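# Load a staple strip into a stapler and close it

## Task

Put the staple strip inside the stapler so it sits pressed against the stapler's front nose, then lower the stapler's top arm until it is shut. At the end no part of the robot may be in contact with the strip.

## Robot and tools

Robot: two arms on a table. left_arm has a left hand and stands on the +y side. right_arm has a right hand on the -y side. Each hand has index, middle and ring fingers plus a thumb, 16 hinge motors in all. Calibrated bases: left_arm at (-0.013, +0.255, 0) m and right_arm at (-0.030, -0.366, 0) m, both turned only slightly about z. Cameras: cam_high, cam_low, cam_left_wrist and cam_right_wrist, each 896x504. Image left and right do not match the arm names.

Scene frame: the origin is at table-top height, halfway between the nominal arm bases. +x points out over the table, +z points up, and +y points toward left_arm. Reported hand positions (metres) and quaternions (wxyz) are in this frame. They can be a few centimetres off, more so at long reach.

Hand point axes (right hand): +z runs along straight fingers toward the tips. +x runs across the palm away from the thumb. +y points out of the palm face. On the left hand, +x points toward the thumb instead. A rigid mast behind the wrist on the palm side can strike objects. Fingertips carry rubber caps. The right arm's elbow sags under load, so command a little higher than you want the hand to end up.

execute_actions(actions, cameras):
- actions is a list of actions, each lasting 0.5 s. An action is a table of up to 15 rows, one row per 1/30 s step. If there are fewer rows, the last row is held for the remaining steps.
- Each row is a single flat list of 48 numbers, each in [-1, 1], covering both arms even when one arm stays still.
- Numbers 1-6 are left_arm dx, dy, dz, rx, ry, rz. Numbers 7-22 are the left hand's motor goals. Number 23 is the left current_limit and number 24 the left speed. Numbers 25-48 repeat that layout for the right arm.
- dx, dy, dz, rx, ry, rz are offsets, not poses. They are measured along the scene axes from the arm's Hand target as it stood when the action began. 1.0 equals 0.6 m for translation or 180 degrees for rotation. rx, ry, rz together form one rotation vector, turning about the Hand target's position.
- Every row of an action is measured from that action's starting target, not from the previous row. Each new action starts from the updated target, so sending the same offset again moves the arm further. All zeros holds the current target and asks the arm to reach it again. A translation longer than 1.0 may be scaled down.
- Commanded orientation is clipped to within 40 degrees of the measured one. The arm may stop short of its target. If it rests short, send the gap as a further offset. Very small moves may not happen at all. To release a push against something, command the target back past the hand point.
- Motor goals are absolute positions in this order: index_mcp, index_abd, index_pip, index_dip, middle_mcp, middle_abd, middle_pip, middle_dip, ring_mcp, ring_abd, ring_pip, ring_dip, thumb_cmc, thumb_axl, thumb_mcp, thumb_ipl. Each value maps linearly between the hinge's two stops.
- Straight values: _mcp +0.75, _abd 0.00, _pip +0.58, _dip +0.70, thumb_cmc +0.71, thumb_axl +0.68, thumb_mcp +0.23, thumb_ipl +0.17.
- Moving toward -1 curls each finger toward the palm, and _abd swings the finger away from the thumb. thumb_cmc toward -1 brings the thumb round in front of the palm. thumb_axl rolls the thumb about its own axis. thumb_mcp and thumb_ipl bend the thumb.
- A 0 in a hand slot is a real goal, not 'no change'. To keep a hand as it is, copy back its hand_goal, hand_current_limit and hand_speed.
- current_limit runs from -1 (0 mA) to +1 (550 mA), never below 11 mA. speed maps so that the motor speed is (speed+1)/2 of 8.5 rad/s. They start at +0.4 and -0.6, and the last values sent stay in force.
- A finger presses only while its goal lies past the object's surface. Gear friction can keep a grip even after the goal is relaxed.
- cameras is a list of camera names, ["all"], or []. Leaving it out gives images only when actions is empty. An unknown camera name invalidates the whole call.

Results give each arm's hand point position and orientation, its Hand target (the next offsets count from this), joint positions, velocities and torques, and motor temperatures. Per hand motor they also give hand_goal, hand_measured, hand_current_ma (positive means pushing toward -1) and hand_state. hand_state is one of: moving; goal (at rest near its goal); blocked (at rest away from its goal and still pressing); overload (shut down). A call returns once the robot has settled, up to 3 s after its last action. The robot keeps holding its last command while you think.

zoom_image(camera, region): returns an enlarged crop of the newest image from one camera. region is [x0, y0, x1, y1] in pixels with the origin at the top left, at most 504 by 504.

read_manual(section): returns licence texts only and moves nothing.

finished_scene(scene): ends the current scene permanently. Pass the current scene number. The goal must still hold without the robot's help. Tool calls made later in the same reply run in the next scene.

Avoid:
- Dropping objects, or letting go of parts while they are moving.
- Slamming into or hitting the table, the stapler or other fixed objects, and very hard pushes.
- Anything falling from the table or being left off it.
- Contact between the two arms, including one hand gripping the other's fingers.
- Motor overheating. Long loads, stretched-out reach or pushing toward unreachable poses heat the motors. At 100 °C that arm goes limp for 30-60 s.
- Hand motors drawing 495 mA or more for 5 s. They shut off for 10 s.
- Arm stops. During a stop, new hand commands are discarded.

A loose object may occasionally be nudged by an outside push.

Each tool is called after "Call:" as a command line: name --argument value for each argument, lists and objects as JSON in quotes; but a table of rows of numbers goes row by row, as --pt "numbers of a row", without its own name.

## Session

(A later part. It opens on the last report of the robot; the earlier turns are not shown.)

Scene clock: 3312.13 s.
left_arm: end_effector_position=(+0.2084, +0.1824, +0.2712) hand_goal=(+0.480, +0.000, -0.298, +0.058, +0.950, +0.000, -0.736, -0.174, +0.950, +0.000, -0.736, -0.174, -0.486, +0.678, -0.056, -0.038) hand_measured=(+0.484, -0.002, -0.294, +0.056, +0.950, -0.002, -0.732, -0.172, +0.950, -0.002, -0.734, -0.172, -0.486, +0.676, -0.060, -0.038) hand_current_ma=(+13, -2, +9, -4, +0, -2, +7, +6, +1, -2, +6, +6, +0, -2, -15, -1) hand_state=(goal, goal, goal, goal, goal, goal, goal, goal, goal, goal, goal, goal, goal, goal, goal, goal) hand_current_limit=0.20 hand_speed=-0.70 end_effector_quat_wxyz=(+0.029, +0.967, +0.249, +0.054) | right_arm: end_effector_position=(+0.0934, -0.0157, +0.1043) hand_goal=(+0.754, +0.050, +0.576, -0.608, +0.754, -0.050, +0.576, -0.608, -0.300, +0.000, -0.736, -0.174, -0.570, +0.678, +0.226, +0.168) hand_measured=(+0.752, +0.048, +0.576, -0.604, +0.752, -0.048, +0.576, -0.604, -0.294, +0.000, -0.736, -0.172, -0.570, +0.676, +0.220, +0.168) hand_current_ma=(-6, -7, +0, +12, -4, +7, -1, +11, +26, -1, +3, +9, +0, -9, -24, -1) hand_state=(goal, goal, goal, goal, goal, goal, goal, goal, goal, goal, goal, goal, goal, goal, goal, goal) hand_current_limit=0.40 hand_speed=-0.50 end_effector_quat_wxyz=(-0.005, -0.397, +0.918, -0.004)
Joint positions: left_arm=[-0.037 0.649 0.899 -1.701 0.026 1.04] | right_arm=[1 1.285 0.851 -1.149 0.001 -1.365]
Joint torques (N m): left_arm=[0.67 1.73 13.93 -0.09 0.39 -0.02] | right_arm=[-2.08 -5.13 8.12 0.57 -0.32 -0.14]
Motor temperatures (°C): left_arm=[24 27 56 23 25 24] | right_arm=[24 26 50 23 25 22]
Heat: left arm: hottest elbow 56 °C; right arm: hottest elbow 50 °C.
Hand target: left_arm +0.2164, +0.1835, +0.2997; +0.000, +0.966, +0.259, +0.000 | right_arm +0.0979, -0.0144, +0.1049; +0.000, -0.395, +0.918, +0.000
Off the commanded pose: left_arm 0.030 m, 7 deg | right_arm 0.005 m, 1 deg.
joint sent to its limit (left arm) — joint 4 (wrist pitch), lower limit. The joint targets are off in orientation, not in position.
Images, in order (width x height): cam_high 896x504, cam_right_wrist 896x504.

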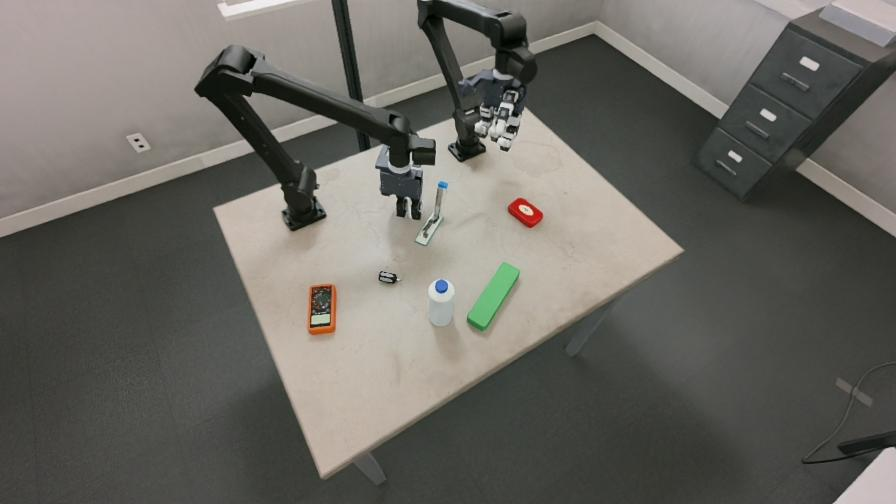

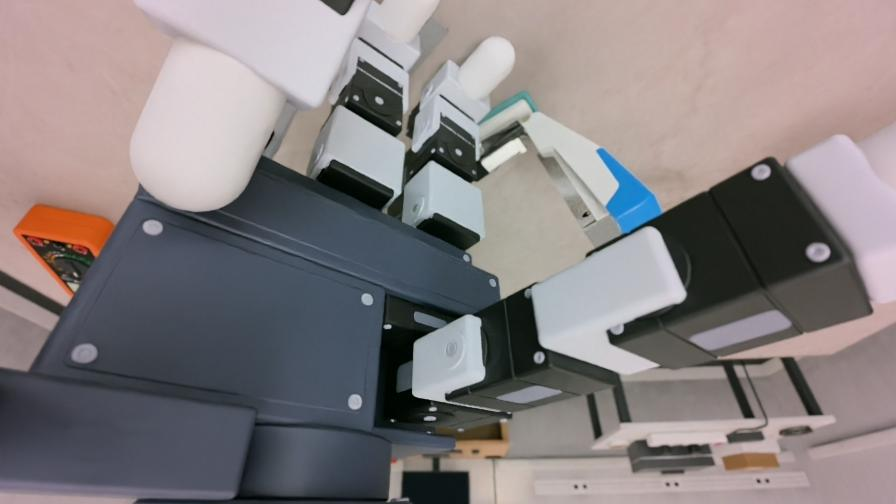

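Call:
execute_actions --actions '[[[0,0,0,0,0,0,0.479,0,-0.299,0.058,0.95,0,-0.737,-0.174,0.95,0,-0.737,-0.174,-0.486,0.678,-0.056,-0.038,0.2,-0.7, -0.0117,-0.0117,-0.0067,0,0,0,0.754,0.05,0.576,-0.609,0.754,-0.05,0.576,-0.609,-0.3,0,-0.737,-0.174,-0.57,0.678,0.226,0.168,0.4,-0.5]]]' --cameras '["cam_high","cam_right_wrist"]'

Call:
zoom_image --camera "cam_right_wrist" --region '[350, 0, 550, 130]'

Scene clock: 3331.40 s.
left_arm: end_effector_position=(+0.2084, +0.1824, +0.2712) hand_goal=(+0.480, +0.000, -0.298, +0.058, +0.950, +0.000, -0.736, -0.174, +0.950, +0.000, -0.736, -0.174, -0.486, +0.678, -0.056, -0.038) hand_measured=(+0.484, -0.002, -0.294, +0.056, +0.950, -0.002, -0.732, -0.172, +0.950, -0.002, -0.734, -0.172, -0.486, +0.676, -0.060, -0.038) hand_current_ma=(+13, -2, +9, -4, +0, -2, +7, +6, +1, -2, +6, +6, +0, -2, -15, -1) hand_state=(goal, goal, goal, goal, goal, goal, goal, goal, goal, goal, goal, goal, goal, goal, goal, goal) hand_current_limit=0.20 hand_speed=-0.70 end_effector_quat_wxyz=(+0.029, +0.967, +0.249, +0.054) | right_arm: end_effector_position=(+0.0878, -0.0248, +0.0948) hand_goal=(+0.754, +0.050, +0.576, -0.608, +0.754, -0.050, +0.576, -0.608, -0.300, +0.000, -0.736, -0.174, -0.570, +0.678, +0.226, +0.168) hand_measured=(+0.752, +0.048, +0.576, -0.604, +0.752, -0.048, +0.576, -0.604, -0.294, +0.000, -0.736, -0.172, -0.570, +0.676, +0.220, +0.168) hand_current_ma=(-6, -7, +0, +12, -4, +7, -1, +11, +26, -1, +3, +9, +0, -9, -24, -1) hand_state=(goal, goal, goal, goal, goal, goal, goal, goal, goal, goal, goal, goal, goal, goal, goal, goal) hand_current_limit=0.40 hand_speed=-0.50 end_effector_quat_wxyz=(-0.011, -0.397, +0.918, -0.008)
Joint positions: left_arm=[-0.037 0.649 0.899 -1.701 0.026 1.04] | right_arm=[1 1.277 0.818 -1.139 0.001 -1.365]
Joint torques (N m): left_arm=[0.67 1.73 13.93 -0.08 0.39 -0.02] | right_arm=[-1.44 -6.89 8.06 0.57 -0.32 -0.05]
Motor temperatures (°C): left_arm=[24 27 57 23 25 24] | right_arm=[24 26 48 23 25 22]
Heat: left arm: hottest elbow 57 °C; right arm: hottest elbow 48 °C.
Hand target: left_arm +0.2164, +0.1835, +0.2997; +0.000, +0.966, +0.259, +0.000 | right_arm +0.0909, -0.0214, +0.1009; +0.000, -0.395, +0.918, +0.000
Off the commanded pose: left_arm 0.030 m, 7 deg | right_arm 0.008 m, 2 deg.
joint sent to its limit (left arm) — joint 4 (wrist pitch), lower limit. The joint targets are off in orientation, not in position.
Images, in order (width x height): cam_high 896x504, cam_right_wrist 896x504.

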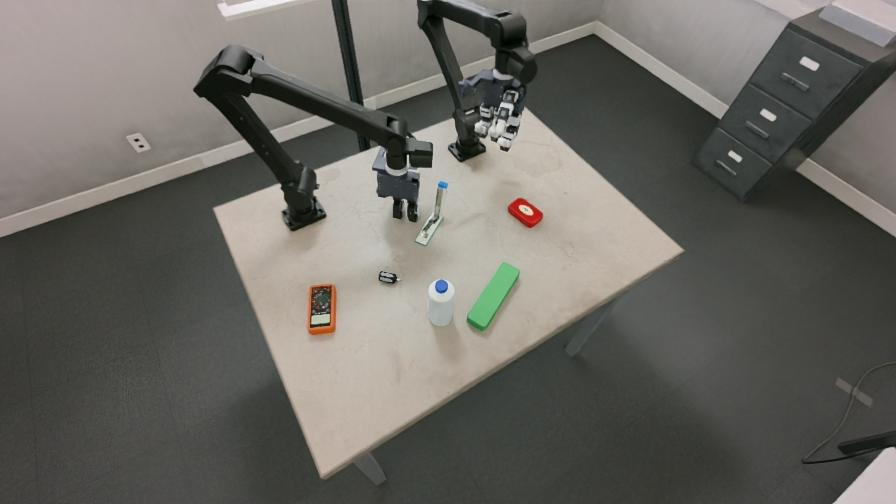

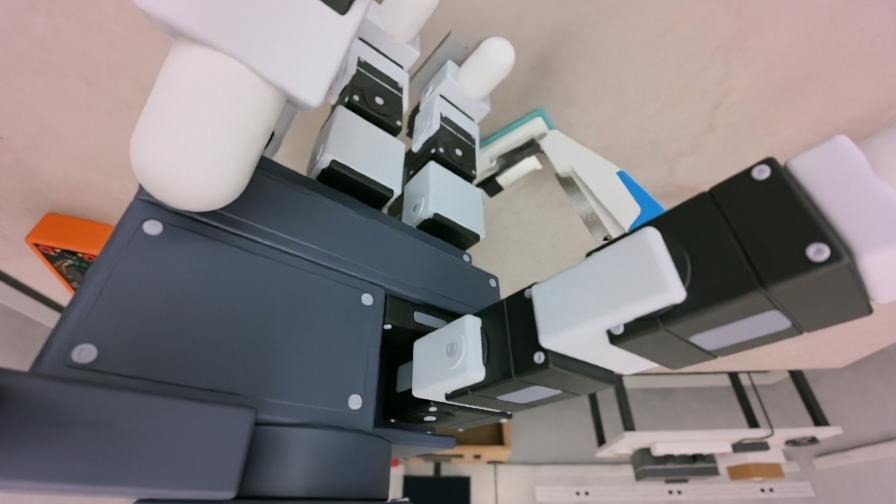

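Scaled by 2.520 from the camera's 896x504 image, which has a finer 1280x720 frame.

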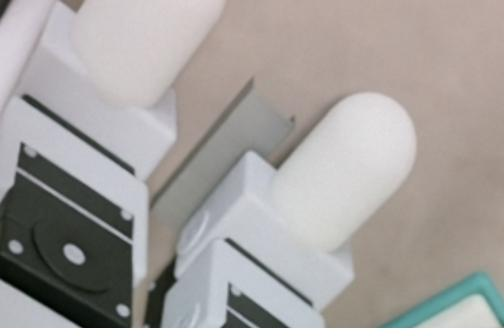

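Call:
execute_actions --actions '[[[0,0,0,0,0,0,0.479,0,-0.299,0.058,0.95,0,-0.737,-0.174,0.95,0,-0.737,-0.174,-0.486,0.678,-0.056,-0.038,0.2,-0.7, 0.0033,0.005,-0.0083,0,0,0,0.754,0.09,0.576,-0.609,0.754,-0.02,0.576,-0.609,-0.3,0,-0.737,-0.174,-0.57,0.678,0.226,0.168,0.4,-0.5]]]' --cameras '["cam_right_wrist"]'

Call:
zoom_image --camera "cam_right_wrist" --region '[350, 0, 550, 130]'

Scene clock: 3350.90 s.
left_arm: end_effector_position=(+0.2084, +0.1824, +0.2712) hand_goal=(+0.480, +0.000, -0.298, +0.058, +0.950, +0.000, -0.736, -0.174, +0.950, +0.000, -0.736, -0.174, -0.486, +0.678, -0.056, -0.038) hand_measured=(+0.484, -0.002, -0.294, +0.056, +0.950, -0.002, -0.732, -0.172, +0.950, -0.002, -0.734, -0.172, -0.486, +0.676, -0.060, -0.038) hand_current_ma=(+13, -2, +9, -4, +0, -2, +7, +6, +1, -2, +6, +6, +0, -2, -15, -1) hand_state=(goal, goal, goal, goal, goal, goal, goal, goal, goal, goal, goal, goal, goal, goal, goal, goal) hand_current_limit=0.20 hand_speed=-0.70 end_effector_quat_wxyz=(+0.029, +0.967, +0.249, +0.054) | right_arm: end_effector_position=(+0.0898, -0.0215, +0.0953) hand_goal=(+0.754, +0.090, +0.576, -0.608, +0.754, -0.020, +0.576, -0.608, -0.300, +0.000, -0.736, -0.174, -0.570, +0.678, +0.226, +0.168) hand_measured=(+0.752, +0.086, +0.576, -0.604, +0.752, -0.022, +0.576, -0.604, -0.294, +0.000, -0.736, -0.172, -0.570, +0.676, +0.220, +0.168) hand_current_ma=(-6, -10, +0, +12, -4, -7, -1, +11, +26, -1, +3, +9, +0, -9, -24, -1) hand_state=(goal, goal, goal, goal, goal, goal, goal, goal, goal, goal, goal, goal, goal, goal, goal, goal) hand_current_limit=0.40 hand_speed=-0.50 end_effector_quat_wxyz=(-0.005, -0.397, +0.918, -0.004)
Joint positions: left_arm=[-0.037 0.649 0.899 -1.701 0.026 1.04] | right_arm=[1 1.277 0.818 -1.124 0.001 -1.365]
Joint torques (N m): left_arm=[0.67 1.73 13.93 -0.09 0.39 -0.02] | right_arm=[-1.03 -5.19 8.16 0.59 -0.31 -0.09]
Motor temperatures (°C): left_arm=[24 27 57 23 25 24] | right_arm=[24 26 48 23 25 22]
Heat: left arm: hottest elbow 57 °C; right arm: hottest elbow 48 °C.
Hand target: left_arm +0.2164, +0.1835, +0.2997; +0.000, +0.966, +0.259, +0.000 | right_arm +0.0929, -0.0184, +0.0959; +0.000, -0.395, +0.918, +0.000
Off the commanded pose: left_arm 0.030 m, 7 deg | right_arm 0.004 m, 1 deg.
joint sent to its limit (left arm) — joint 4 (wrist pitch), lower limit. The joint targets are off in orientation, not in position.
Images, in order (width x height): cam_right_wrist 896x504.

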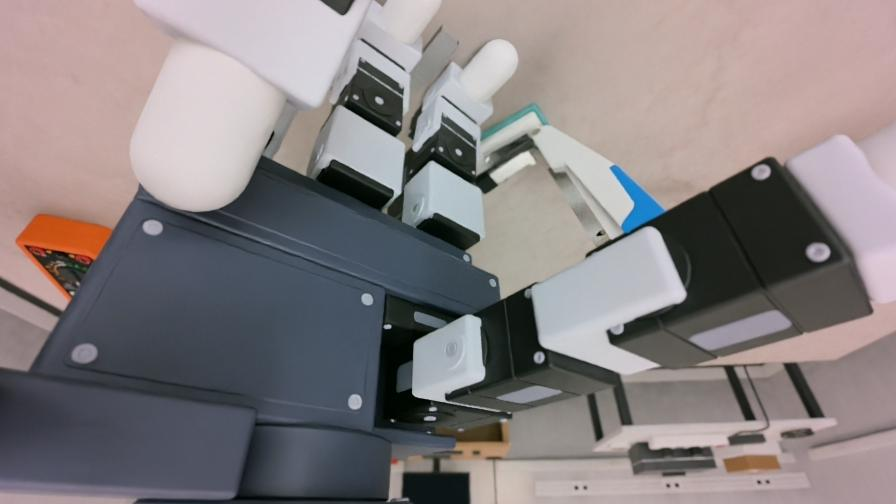

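Scaled by 2.520 from the camera's 896x504 image, which has a finer 1280x720 frame.

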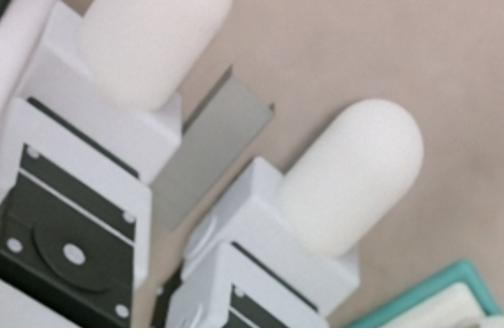

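Call:
execute_actions --actions '[[[0,0,0,0,0,0,0.479,0,-0.299,0.058,0.95,0,-0.737,-0.174,0.95,0,-0.737,-0.174,-0.486,0.678,-0.056,-0.038,0.2,-0.7, 0,0,-0.0133,0,0,0,0.754,0.09,0.576,-0.609,0.754,-0.07,0.576,-0.609,-0.3,0,-0.737,-0.174,-0.57,0.678,0.226,0.168,0.4,-0.5]]]' --cameras '["cam_right_wrist"]'

Call:
zoom_image --camera "cam_right_wrist" --region '[350, 0, 550, 130]'

Scene clock: 3364.63 s.
left_arm: end_effector_position=(+0.2084, +0.1824, +0.2712) hand_goal=(+0.480, +0.000, -0.298, +0.058, +0.950, +0.000, -0.736, -0.174, +0.950, +0.000, -0.736, -0.174, -0.486, +0.678, -0.056, -0.038) hand_measured=(+0.484, -0.002, -0.294, +0.056, +0.950, -0.002, -0.732, -0.172, +0.950, -0.002, -0.734, -0.172, -0.486, +0.676, -0.060, -0.038) hand_current_ma=(+13, -2, +9, -4, +0, -2, +7, +6, +1, -2, +6, +6, +0, -2, -15, -1) hand_state=(goal, goal, goal, goal, goal, goal, goal, goal, goal, goal, goal, goal, goal, goal, goal, goal) hand_current_limit=0.20 hand_speed=-0.70 end_effector_quat_wxyz=(+0.029, +0.967, +0.249, +0.054) | right_arm: end_effector_position=(+0.0906, -0.0202, +0.0895) hand_goal=(+0.754, +0.090, +0.576, -0.608, +0.754, -0.070, +0.576, -0.608, -0.300, +0.000, -0.736, -0.174, -0.570, +0.678, +0.226, +0.168) hand_measured=(+0.752, +0.086, +0.576, -0.604, +0.752, -0.066, +0.576, -0.604, -0.294, +0.000, -0.736, -0.172, -0.570, +0.676, +0.220, +0.168) hand_current_ma=(-6, -9, +0, +12, -4, +11, -1, +11, +26, -1, +3, +9, +0, -9, -24, -1) hand_state=(goal, goal, goal, goal, goal, goal, goal, goal, goal, goal, goal, goal, goal, goal, goal, goal) hand_current_limit=0.40 hand_speed=-0.50 end_effector_quat_wxyz=(-0.002, -0.397, +0.918, -0.002)
Joint positions: left_arm=[-0.037 0.649 0.899 -1.701 0.026 1.04] | right_arm=[1 1.286 0.808 -1.099 0.001 -1.365]
Joint torques (N m): left_arm=[0.67 1.73 13.93 -0.1 0.4 -0.02] | right_arm=[-1.55 -5.48 7.84 0.66 -0.33 -0.02]
Motor temperatures (°C): left_arm=[24 27 57 23 25 24] | right_arm=[24 26 48 23 25 22]
Heat: left arm: hottest elbow 57 °C; right arm: hottest elbow 48 °C.
Hand target: left_arm +0.2164, +0.1835, +0.2997; +0.000, +0.966, +0.259, +0.000 | right_arm +0.0929, -0.0184, +0.0880; +0.000, -0.395, +0.918, +0.000
Off the commanded pose: left_arm 0.030 m, 7 deg | right_arm 0.003 m, 0 deg.
joint sent to its limit (left arm) — joint 4 (wrist pitch), lower limit. The joint targets are off in orientation, not in position.
Images, in order (width x height): cam_right_wrist 896x504.

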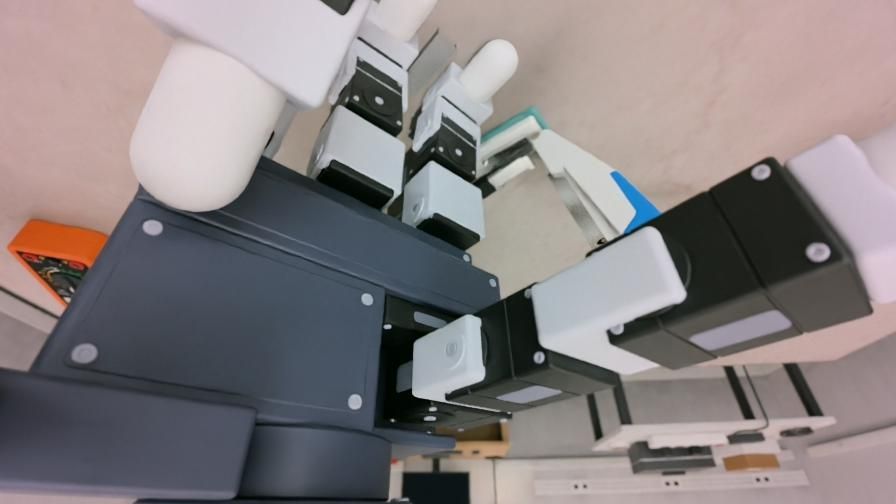

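Scaled by 2.520 from the camera's 896x504 image, which has a finer 1280x720 frame.

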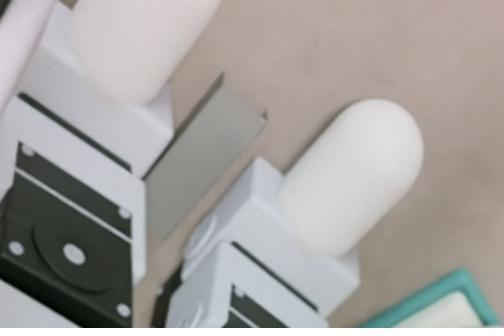

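Call:
execute_actions --actions '[[[0,0,0,0,0,0,0.479,0,-0.299,0.058,0.95,0,-0.737,-0.174,0.95,0,-0.737,-0.174,-0.486,0.678,-0.056,-0.038,0.2,-0.7, 0,0,0,0,0,0,0.754,-0.12,0.576,-0.609,0.754,0.12,0.576,-0.609,-0.3,0,-0.737,-0.174,-0.57,0.678,0.226,0.168,0.3,-0.9]]]' --cameras '["cam_right_wrist"]'

Call:
zoom_image --camera "cam_right_wrist" --region '[350, 0, 550, 130]'

Scene clock: 3375.33 s.
left_arm: end_effector_position=(+0.2084, +0.1824, +0.2712) hand_goal=(+0.480, +0.000, -0.298, +0.058, +0.950, +0.000, -0.736, -0.174, +0.950, +0.000, -0.736, -0.174, -0.486, +0.678, -0.056, -0.038) hand_measured=(+0.484, -0.002, -0.294, +0.056, +0.950, -0.002, -0.732, -0.172, +0.950, -0.002, -0.734, -0.172, -0.486, +0.676, -0.060, -0.038) hand_current_ma=(+13, -2, +9, -4, +0, -2, +7, +6, +1, -2, +6, +6, +0, -2, -15, -1) hand_state=(goal, goal, goal, goal, goal, goal, goal, goal, goal, goal, goal, goal, goal, goal, goal, goal) hand_current_limit=0.20 hand_speed=-0.70 end_effector_quat_wxyz=(+0.029, +0.967, +0.249, +0.054) | right_arm: end_effector_position=(+0.0906, -0.0202, +0.0895) hand_goal=(+0.754, -0.120, +0.576, -0.608, +0.754, +0.120, +0.576, -0.608, -0.300, +0.000, -0.736, -0.174, -0.570, +0.678, +0.226, +0.168) hand_measured=(+0.752, +0.000, +0.576, -0.604, +0.752, +0.024, +0.576, -0.604, -0.294, +0.000, -0.736, -0.172, -0.570, +0.676, +0.220, +0.168) hand_current_ma=(-6, +358, +0, +12, -4, -357, -1, +11, +26, -1, +3, +9, +0, -9, -24, -1) hand_state=(goal, blocked, goal, goal, goal, blocked, goal, goal, goal, goal, goal, goal, goal, goal, goal, goal) hand_current_limit=0.30 hand_speed=-0.90 end_effector_quat_wxyz=(-0.002, -0.397, +0.918, -0.002)
Joint positions: left_arm=[-0.037 0.649 0.899 -1.701 0.026 1.04] | right_arm=[1 1.286 0.808 -1.099 0.001 -1.365]
Joint torques (N m): left_arm=[0.73 1.79 13.91 -0.09 0.39 -0.02] | right_arm=[-1.38 -4.54 7.9 0.79 -0.34 -0.04]
Motor temperatures (°C): left_arm=[24 27 57 23 25 24] | right_arm=[24 26 48 23 25 22]
Heat: left arm: hottest elbow 57 °C; right arm: hottest elbow 48 °C.
Hand target: left_arm +0.2164, +0.1835, +0.2997; +0.000, +0.966, +0.259, +0.000 | right_arm +0.0929, -0.0184, +0.0880; +0.000, -0.395, +0.918, +0.000
Off the commanded pose: left_arm 0.030 m, 7 deg | right_arm 0.003 m, 0 deg.
joint sent to its limit (left arm) — joint 4 (wrist pitch), lower limit. The joint targets are off in orientation, not in position.
Images, in order (width x height): cam_right_wrist 896x504.

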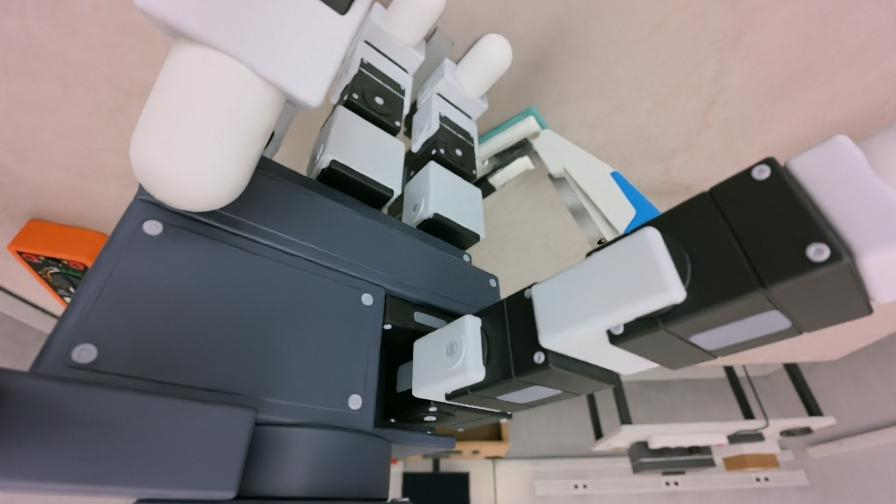

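Scaled by 2.520 from the camera's 896x504 image, which has a finer 1280x720 frame.

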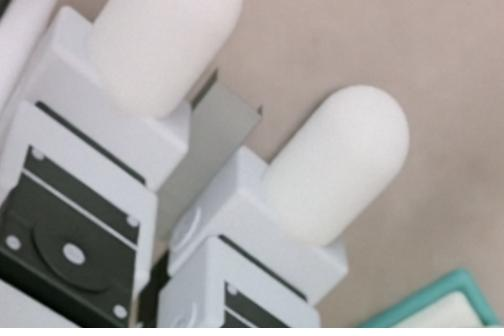

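Call:
execute_actions --actions '[[[0,0,0,0,0,0,0.479,0,-0.299,0.058,0.95,0,-0.737,-0.174,0.95,0,-0.737,-0.174,-0.486,0.678,-0.056,-0.038,0.2,-0.7, 0,0.003,0.025,0,0,0,0.754,-0.12,0.576,-0.609,0.754,0.12,0.576,-0.609,-0.3,0,-0.737,-0.174,-0.57,0.678,0.226,0.168,0.3,-0.9],[0,0,0,0,0,0,0.479,0,-0.299,0.058,0.95,0,-0.737,-0.174,0.95,0,-0.737,-0.174,-0.486,0.678,-0.056,-0.038,0.2,-0.7, 0.001,0.007,0.05,0,0,0,0.754,-0.12,0.576,-0.609,0.754,0.12,0.576,-0.609,-0.3,0,-0.737,-0.174,-0.57,0.678,0.226,0.168,0.3,-0.9]]]' --cameras '["cam_right_wrist","cam_high"]'

Call:
zoom_image --camera "cam_right_wrist" --region '[350, 0, 550, 130]'

Call:
zoom_image --camera "cam_high" --region '[385, 190, 435, 240]'

Scene clock: 3391.70 s.
left_arm: end_effector_position=(+0.2084, +0.1824, +0.2712) hand_goal=(+0.480, +0.000, -0.298, +0.058, +0.950, +0.000, -0.736, -0.174, +0.950, +0.000, -0.736, -0.174, -0.486, +0.678, -0.056, -0.038) hand_measured=(+0.484, -0.002, -0.294, +0.056, +0.950, -0.002, -0.732, -0.172, +0.950, -0.002, -0.734, -0.172, -0.486, +0.676, -0.060, -0.038) hand_current_ma=(+13, -2, +9, -4, +0, -2, +7, +6, +1, -2, +6, +6, +0, -2, -15, -1) hand_state=(goal, goal, goal, goal, goal, goal, goal, goal, goal, goal, goal, goal, goal, goal, goal, goal) hand_current_limit=0.20 hand_speed=-0.70 end_effector_quat_wxyz=(+0.029, +0.967, +0.249, +0.054) | right_arm: end_effector_position=(+0.0827, -0.0331, +0.0932) hand_goal=(+0.754, -0.120, +0.576, -0.608, +0.754, +0.120, +0.576, -0.608, -0.300, +0.000, -0.736, -0.174, -0.570, +0.678, +0.226, +0.168) hand_measured=(+0.752, +0.000, +0.576, -0.604, +0.752, +0.024, +0.576, -0.604, -0.294, +0.000, -0.736, -0.172, -0.570, +0.676, +0.220, +0.168) hand_current_ma=(-6, +357, +0, +12, -4, -357, -1, +11, +27, -1, +3, +9, +0, -9, -24, -1) hand_state=(goal, blocked, goal, goal, goal, blocked, goal, goal, goal, goal, goal, goal, goal, goal, goal, goal) hand_current_limit=0.30 hand_speed=-0.90 end_effector_quat_wxyz=(-0.024, -0.397, +0.918, -0.017)
Joint positions: left_arm=[-0.037 0.649 0.899 -1.701 0.026 1.04] | right_arm=[1 1.272 0.812 -1.168 0.001 -1.365]
Joint torques (N m): left_arm=[0.73 1.73 13.93 -0.09 0.39 -0.02] | right_arm=[-1.03 -6.18 12.22 -0.24 -0.33 -0.01]
Motor temperatures (°C): left_arm=[24 27 58 23 25 24] | right_arm=[24 26 48 23 25 22]
Heat: left arm: hottest elbow 58 °C; right arm: hottest elbow 48 °C.
Hand target: left_arm +0.2164, +0.1835, +0.2997; +0.000, +0.966, +0.259, +0.000 | right_arm +0.0934, -0.0143, +0.1178; +0.000, -0.396, +0.918, +0.000
Off the commanded pose: left_arm 0.030 m, 7 deg | right_arm 0.033 m, 3 deg.
joint sent to its limit (left arm) — joint 4 (wrist pitch), lower limit. The joint targets are off in orientation, not in position.
Images, in order (width x height): cam_high 896x504, cam_right_wrist 896x504.

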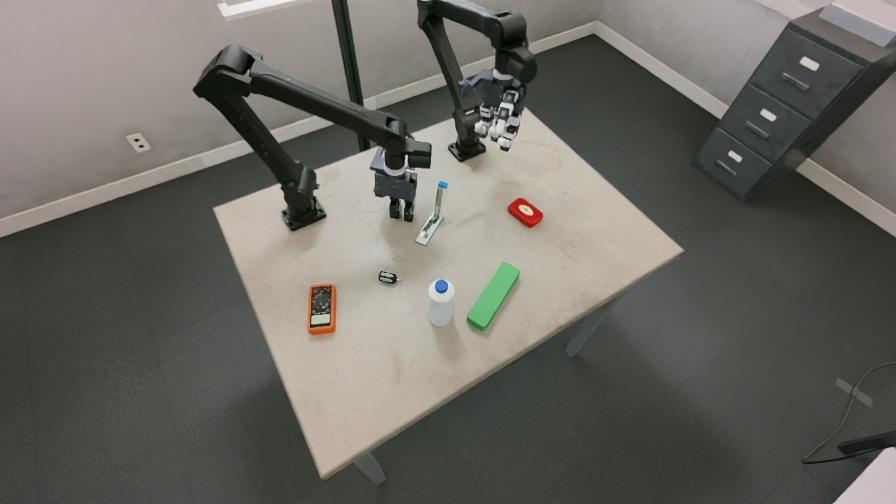

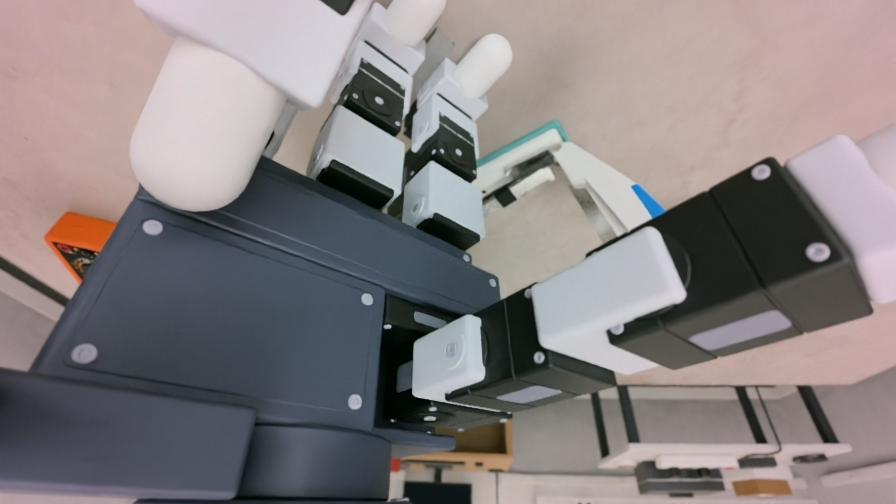

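Scaled by 2.520 from the camera's 896x504 image, which has a finer 1280x720 frame.

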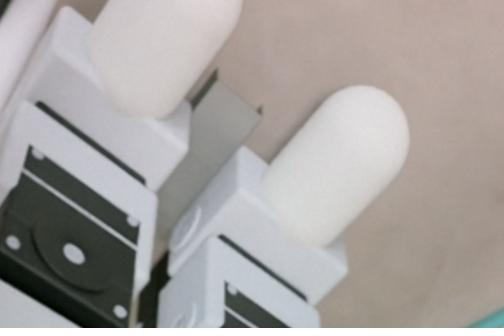

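Scaled by 10.080 from the camera's 896x504 image, which has a finer 1280x720 frame.

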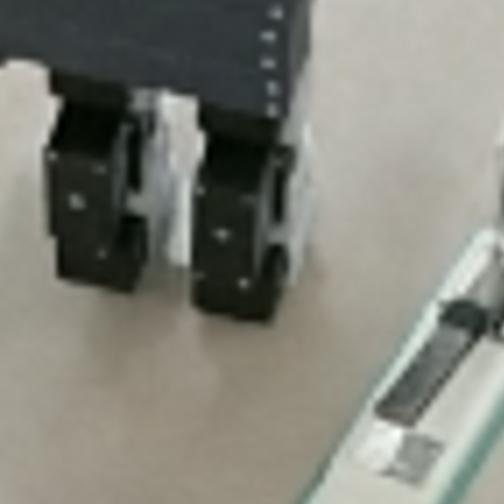

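Call:
execute_actions --actions '[[[0,0,0,0,0,0,0.479,0,-0.299,0.058,0.95,0,-0.737,-0.174,0.95,0,-0.737,-0.174,-0.486,0.678,-0.056,-0.038,0.2,-0.7, 0.0,0.0,0.05,0,0,0,0.754,-0.12,0.576,-0.609,0.754,0.12,0.576,-0.609,-0.3,0,-0.737,-0.174,-0.57,0.678,0.226,0.168,0.3,-0.9]]]' --cameras '["cam_right_wrist","cam_high","cam_low"]'

Call:
zoom_image --camera "cam_right_wrist" --region '[350, 0, 550, 130]'

Call:
zoom_image --camera "cam_high" --region '[385, 190, 435, 240]'

Call:
zoom_image --camera "cam_low" --region '[320, 220, 420, 290]'

Scene clock: 3402.57 s.
left_arm: end_effector_position=(+0.2084, +0.1824, +0.2712) hand_goal=(+0.480, +0.000, -0.298, +0.058, +0.950, +0.000, -0.736, -0.174, +0.950, +0.000, -0.736, -0.174, -0.486, +0.678, -0.056, -0.038) hand_measured=(+0.484, -0.002, -0.294, +0.056, +0.950, -0.002, -0.732, -0.172, +0.950, -0.002, -0.734, -0.172, -0.486, +0.676, -0.060, -0.038) hand_current_ma=(+13, -2, +9, -4, +0, -2, +7, +6, +1, -2, +6, +6, +0, -2, -15, -1) hand_state=(goal, goal, goal, goal, goal, goal, goal, goal, goal, goal, goal, goal, goal, goal, goal, goal) hand_current_limit=0.20 hand_speed=-0.70 end_effector_quat_wxyz=(+0.029, +0.967, +0.249, +0.054) | right_arm: end_effector_position=(+0.0861, -0.0276, +0.1297) hand_goal=(+0.754, -0.120, +0.576, -0.608, +0.754, +0.120, +0.576, -0.608, -0.300, +0.000, -0.736, -0.174, -0.570, +0.678, +0.226, +0.168) hand_measured=(+0.752, +0.000, +0.576, -0.604, +0.752, +0.024, +0.576, -0.604, -0.292, +0.000, -0.736, -0.172, -0.570, +0.676, +0.220, +0.168) hand_current_ma=(-6, +358, +0, +12, -4, -357, -1, +11, +31, -1, +3, +9, +0, -9, -24, -1) hand_state=(goal, blocked, goal, goal, goal, blocked, goal, goal, goal, goal, goal, goal, goal, goal, goal, goal) hand_current_limit=0.30 hand_speed=-0.90 end_effector_quat_wxyz=(-0.015, -0.396, +0.918, -0.011)
Joint positions: left_arm=[-0.037 0.649 0.899 -1.701 0.026 1.04] | right_arm=[1 1.233 0.881 -1.256 0.001 -1.365]
Joint torques (N m): left_arm=[0.73 1.79 13.93 -0.08 0.39 -0.02] | right_arm=[-0.91 -5.13 11.93 -0.08 -0.33 -0.03]
Motor temperatures (°C): left_arm=[24 27 58 23 25 24] | right_arm=[24 26 48 23 25 22]
Heat: left arm: hottest elbow 58 °C; right arm: hottest elbow 48 °C.
Hand target: left_arm +0.2164, +0.1835, +0.2997; +0.000, +0.966, +0.259, +0.000 | right_arm +0.0935, -0.0142, +0.1479; +0.000, -0.395, +0.918, +0.000
Off the commanded pose: left_arm 0.030 m, 7 deg | right_arm 0.024 m, 2 deg.
joint sent to its limit (left arm) — joint 4 (wrist pitch), lower limit. The joint targets are off in orientation, not in position.
Images, in order (width x height): cam_high 896x504, cam_low 896x504, cam_right_wrist 896x504.

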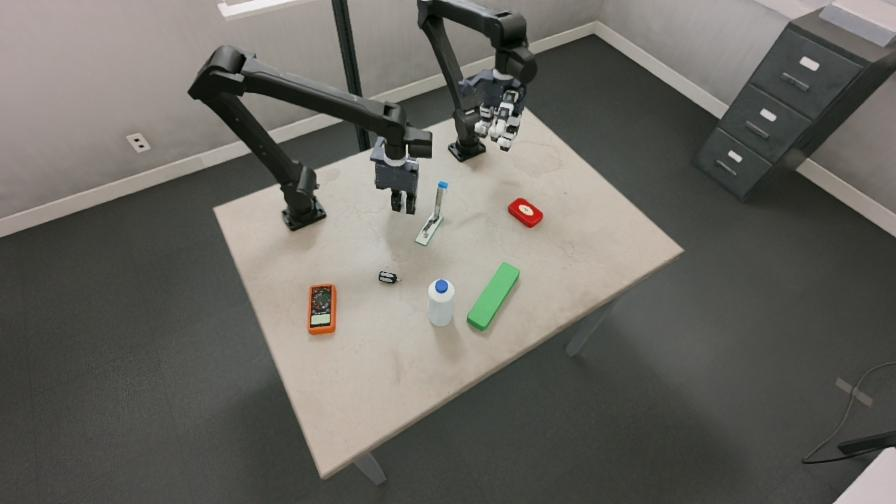

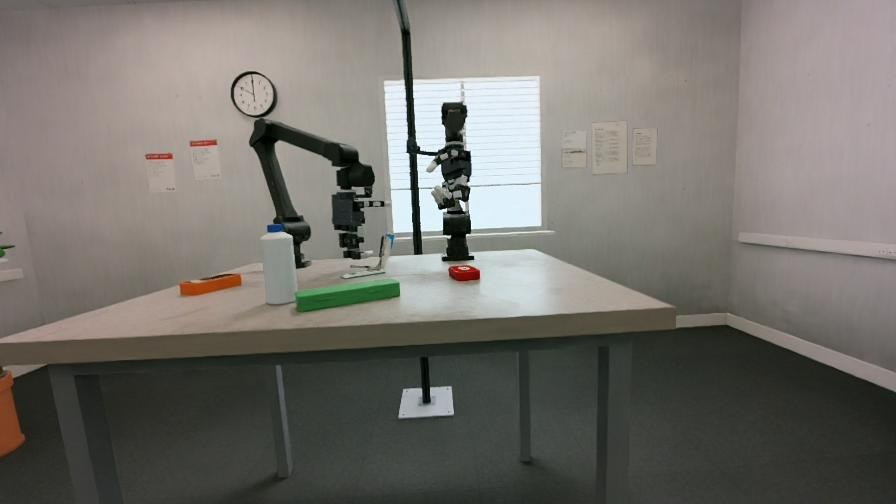

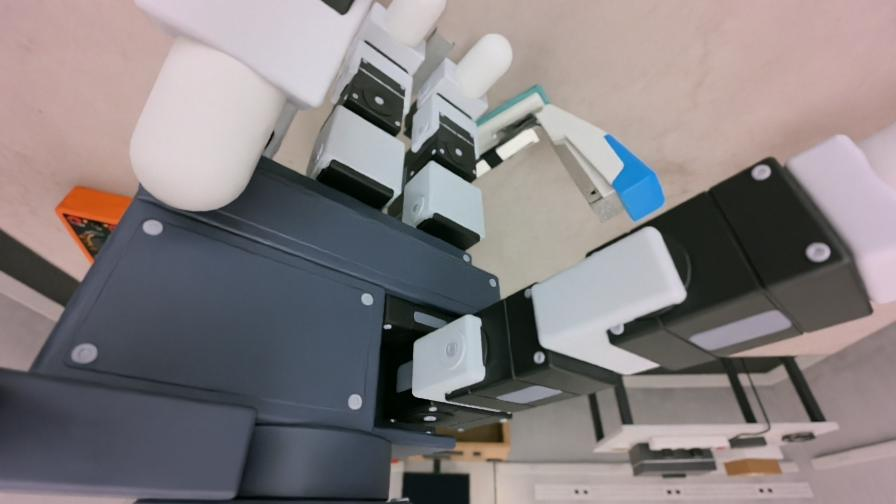

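Scaled by 2.520 from the camera's 896x504 image, which has a finer 1280x720 frame.

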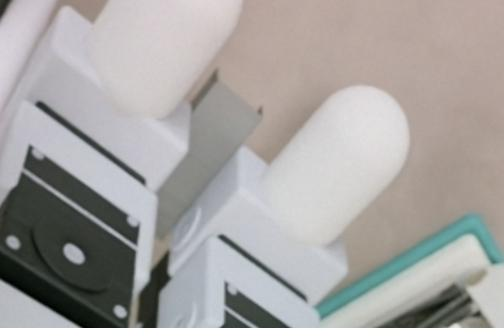

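Scaled by 10.080 from the camera's 896x504 image, which has a finer 1280x720 frame.

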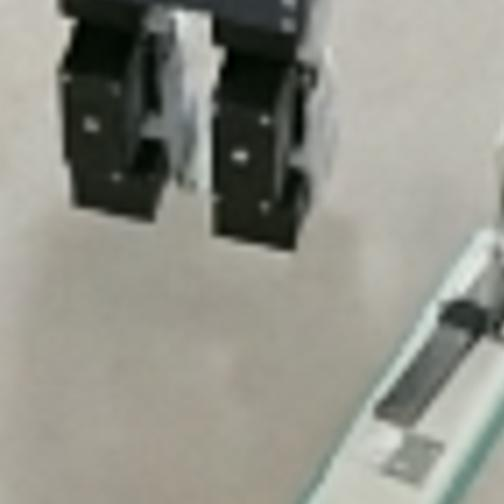

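Scaled by 5.040 from the camera's 896x504 image, which has a finer 1280x720 frame.

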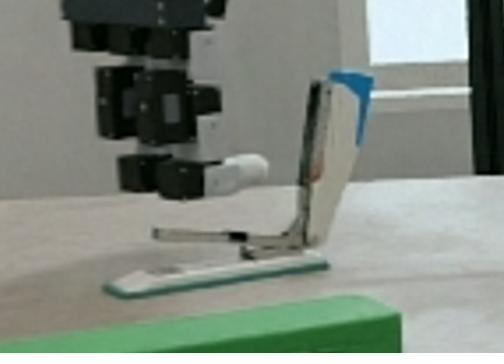

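Call:
zoom_image --camera "cam_high" --region '[408, 200, 458, 250]'

Call:
zoom_image --camera "cam_low" --region '[335, 230, 400, 285]'

Scaled by 10.080 from the camera's 896x504 image, which has a finer 1280x720 frame.

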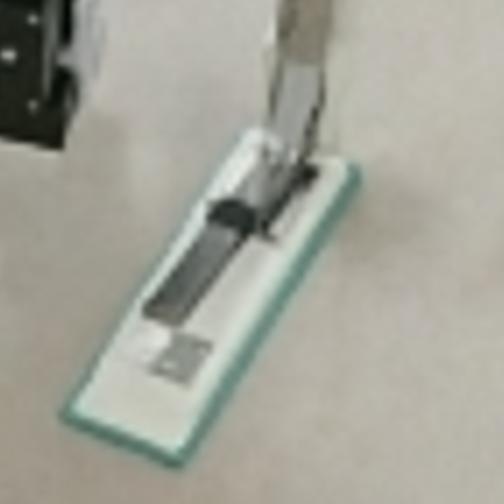

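Scaled by 7.754 from the camera's 896x504 image, which has a finer 1280x720 frame.

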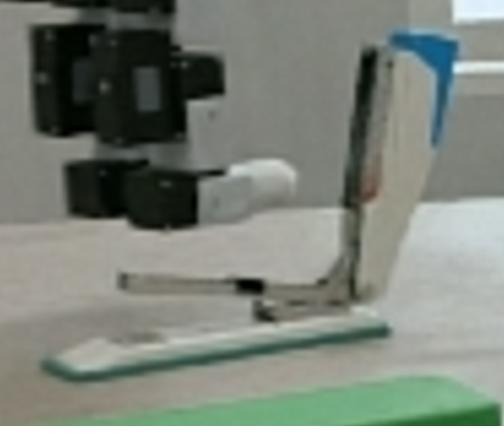

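Call:
execute_actions --actions '[[[-0.03,0.12,0,0,0,0,0.479,0,-0.299,0.058,0.95,0,-0.737,-0.174,0.95,0,-0.737,-0.174,-0.486,0.678,-0.056,-0.038,0.2,-0.7, 0.03,-0.005,0.02,0,0,-0.01,0.754,-0.12,0.576,-0.609,0.754,0.12,0.576,-0.609,-0.3,0,-0.737,-0.174,-0.57,0.678,0.226,0.168,0.3,-0.9]],[[0,0,0,0,0,0,0.479,0,-0.299,0.058,0.95,0,-0.737,-0.174,0.95,0,-0.737,-0.174,-0.486,0.678,-0.056,-0.038,0.2,-0.7, 0.1,-0.022,0.00,0,0,-0.034,0.754,-0.12,0.576,-0.609,0.754,0.12,0.576,-0.609,-0.3,0,-0.737,-0.174,-0.57,0.678,0.226,0.168,0.3,-0.9]],[[0,0,0,0,0,0,0.479,0,-0.299,0.058,0.95,0,-0.737,-0.174,0.95,0,-0.737,-0.174,-0.486,0.678,-0.056,-0.038,0.2,-0.7, 0.1,-0.022,0.00,0,0,-0.034,0.754,-0.12,0.576,-0.609,0.754,0.12,0.576,-0.609,-0.3,0,-0.737,-0.174,-0.57,0.678,0.226,0.168,0.3,-0.9]]]' --cameras '["cam_right_wrist","cam_high","cam_low"]'

Call:
zoom_image --camera "cam_right_wrist" --region '[350, 0, 600, 160]'

Call:
zoom_image --camera "cam_high" --region '[400, 190, 460, 250]'

Call:
zoom_image --camera "cam_low" --region '[310, 200, 410, 290]'

Scene clock: 3552.93 s.
left_arm: end_effector_position=(+0.1933, +0.2535, +0.2745) hand_goal=(+0.480, +0.000, -0.298, +0.058, +0.950, +0.000, -0.736, -0.174, +0.950, +0.000, -0.736, -0.174, -0.486, +0.678, -0.056, -0.038) hand_measured=(+0.484, -0.002, -0.294, +0.056, +0.950, -0.002, -0.732, -0.172, +0.948, -0.002, -0.734, -0.172, -0.488, +0.676, -0.060, -0.038) hand_current_ma=(+9, -2, +9, -4, -1, -2, +7, +6, -2, -2, +6, +6, -3, -3, -14, -1) hand_state=(goal, goal, goal, goal, goal, goal, goal, goal, goal, goal, goal, goal, goal, goal, goal, goal) hand_current_limit=0.20 hand_speed=-0.70 end_effector_quat_wxyz=(+0.007, +0.967, +0.245, +0.075) | right_arm: end_effector_position=(+0.2206, -0.0590, +0.1402) hand_goal=(+0.754, -0.120, +0.576, -0.608, +0.754, +0.120, +0.576, -0.608, -0.300, +0.000, -0.736, -0.174, -0.570, +0.678, +0.226, +0.168) hand_measured=(+0.752, +0.000, +0.576, -0.604, +0.754, +0.024, +0.576, -0.604, -0.292, +0.000, -0.736, -0.172, -0.570, +0.676, +0.220, +0.168) hand_current_ma=(-5, +357, +0, +12, -3, -357, -1, +11, +32, -1, +3, +9, +0, -9, -24, -1) hand_state=(goal, blocked, goal, goal, goal, blocked, goal, goal, goal, goal, goal, goal, goal, goal, goal, goal) hand_current_limit=0.30 hand_speed=-0.90 end_effector_quat_wxyz=(-0.024, -0.270, +0.963, -0.012)
Joint positions: left_arm=[0.447 0.629 0.903 -1.701 0.046 1.529] | right_arm=[0.662 1.353 1.019 -1.289 0.003 -1.434]
Joint torques (N m): left_arm=[-0.03 1.9 13.48 -0.1 0.46 -0.03] | right_arm=[-0.5 -6.89 12.41 0.23 -0.41 -0.13]
Motor temperatures (°C): left_arm=[24 27 59 23 25 24] | right_arm=[24 26 55 23 25 22]
Heat: left arm: hottest elbow 59 °C; right arm: hottest elbow 55 °C.
Hand target: left_arm +0.1985, +0.2555, +0.2997; +0.000, +0.966, +0.259, +0.000 | right_arm +0.2314, -0.0436, +0.1600; +0.000, -0.280, +0.960, +0.000
Off the commanded pose: left_arm 0.026 m, 9 deg | right_arm 0.027 m, 3 deg.
joint sent to its limit (left arm) — joint 4 (wrist pitch), lower limit. The joint targets are off in orientation, not in position.
Images, in order (width x height): cam_high 896x504, cam_low 896x504, cam_right_wrist 896x504.

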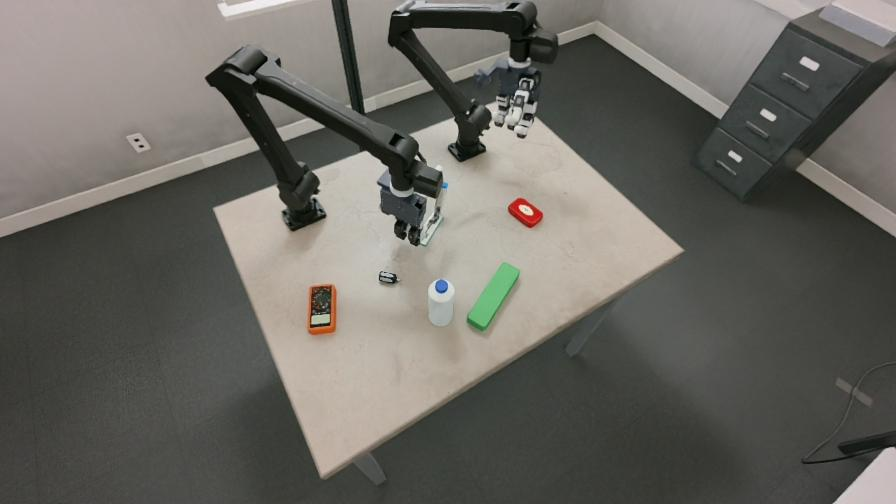

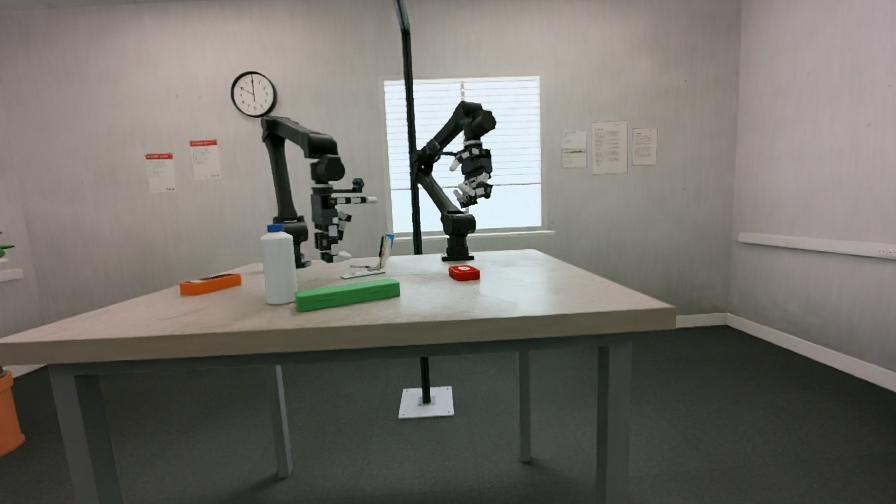

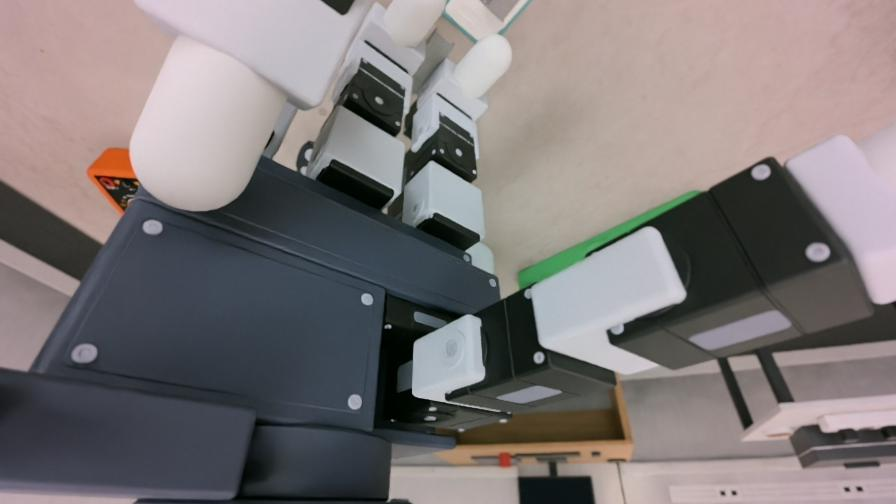

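Scaled by 2.016 from the camera's 896x504 image, which has a finer 1280x720 frame.

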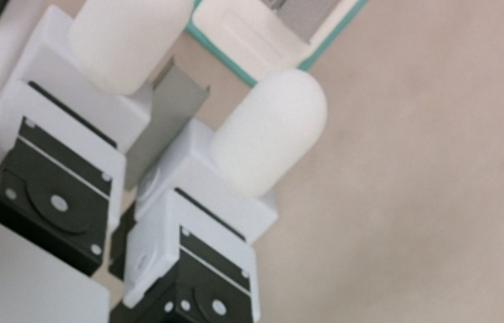

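Scaled by 8.400 from the camera's 896x504 image, which has a finer 1280x720 frame.

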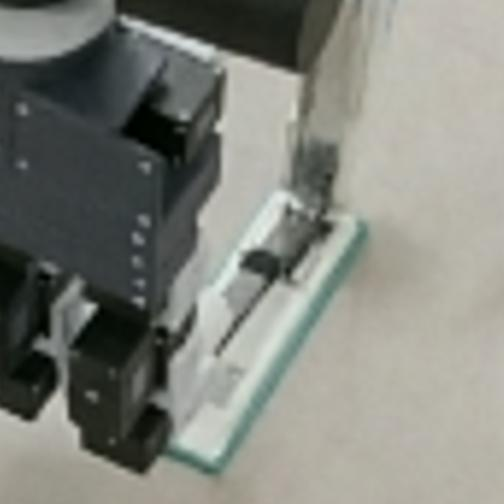

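Scaled by 5.040 from the camera's 896x504 image, which has a finer 1280x720 frame.

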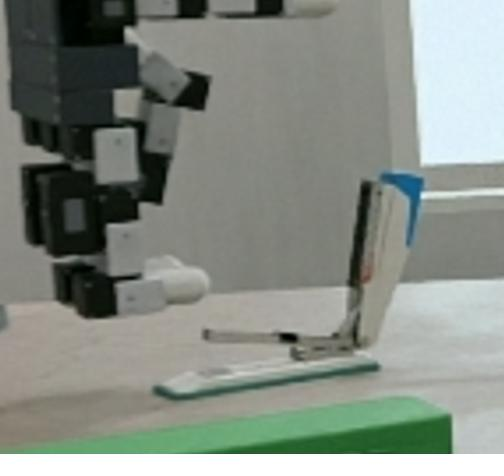

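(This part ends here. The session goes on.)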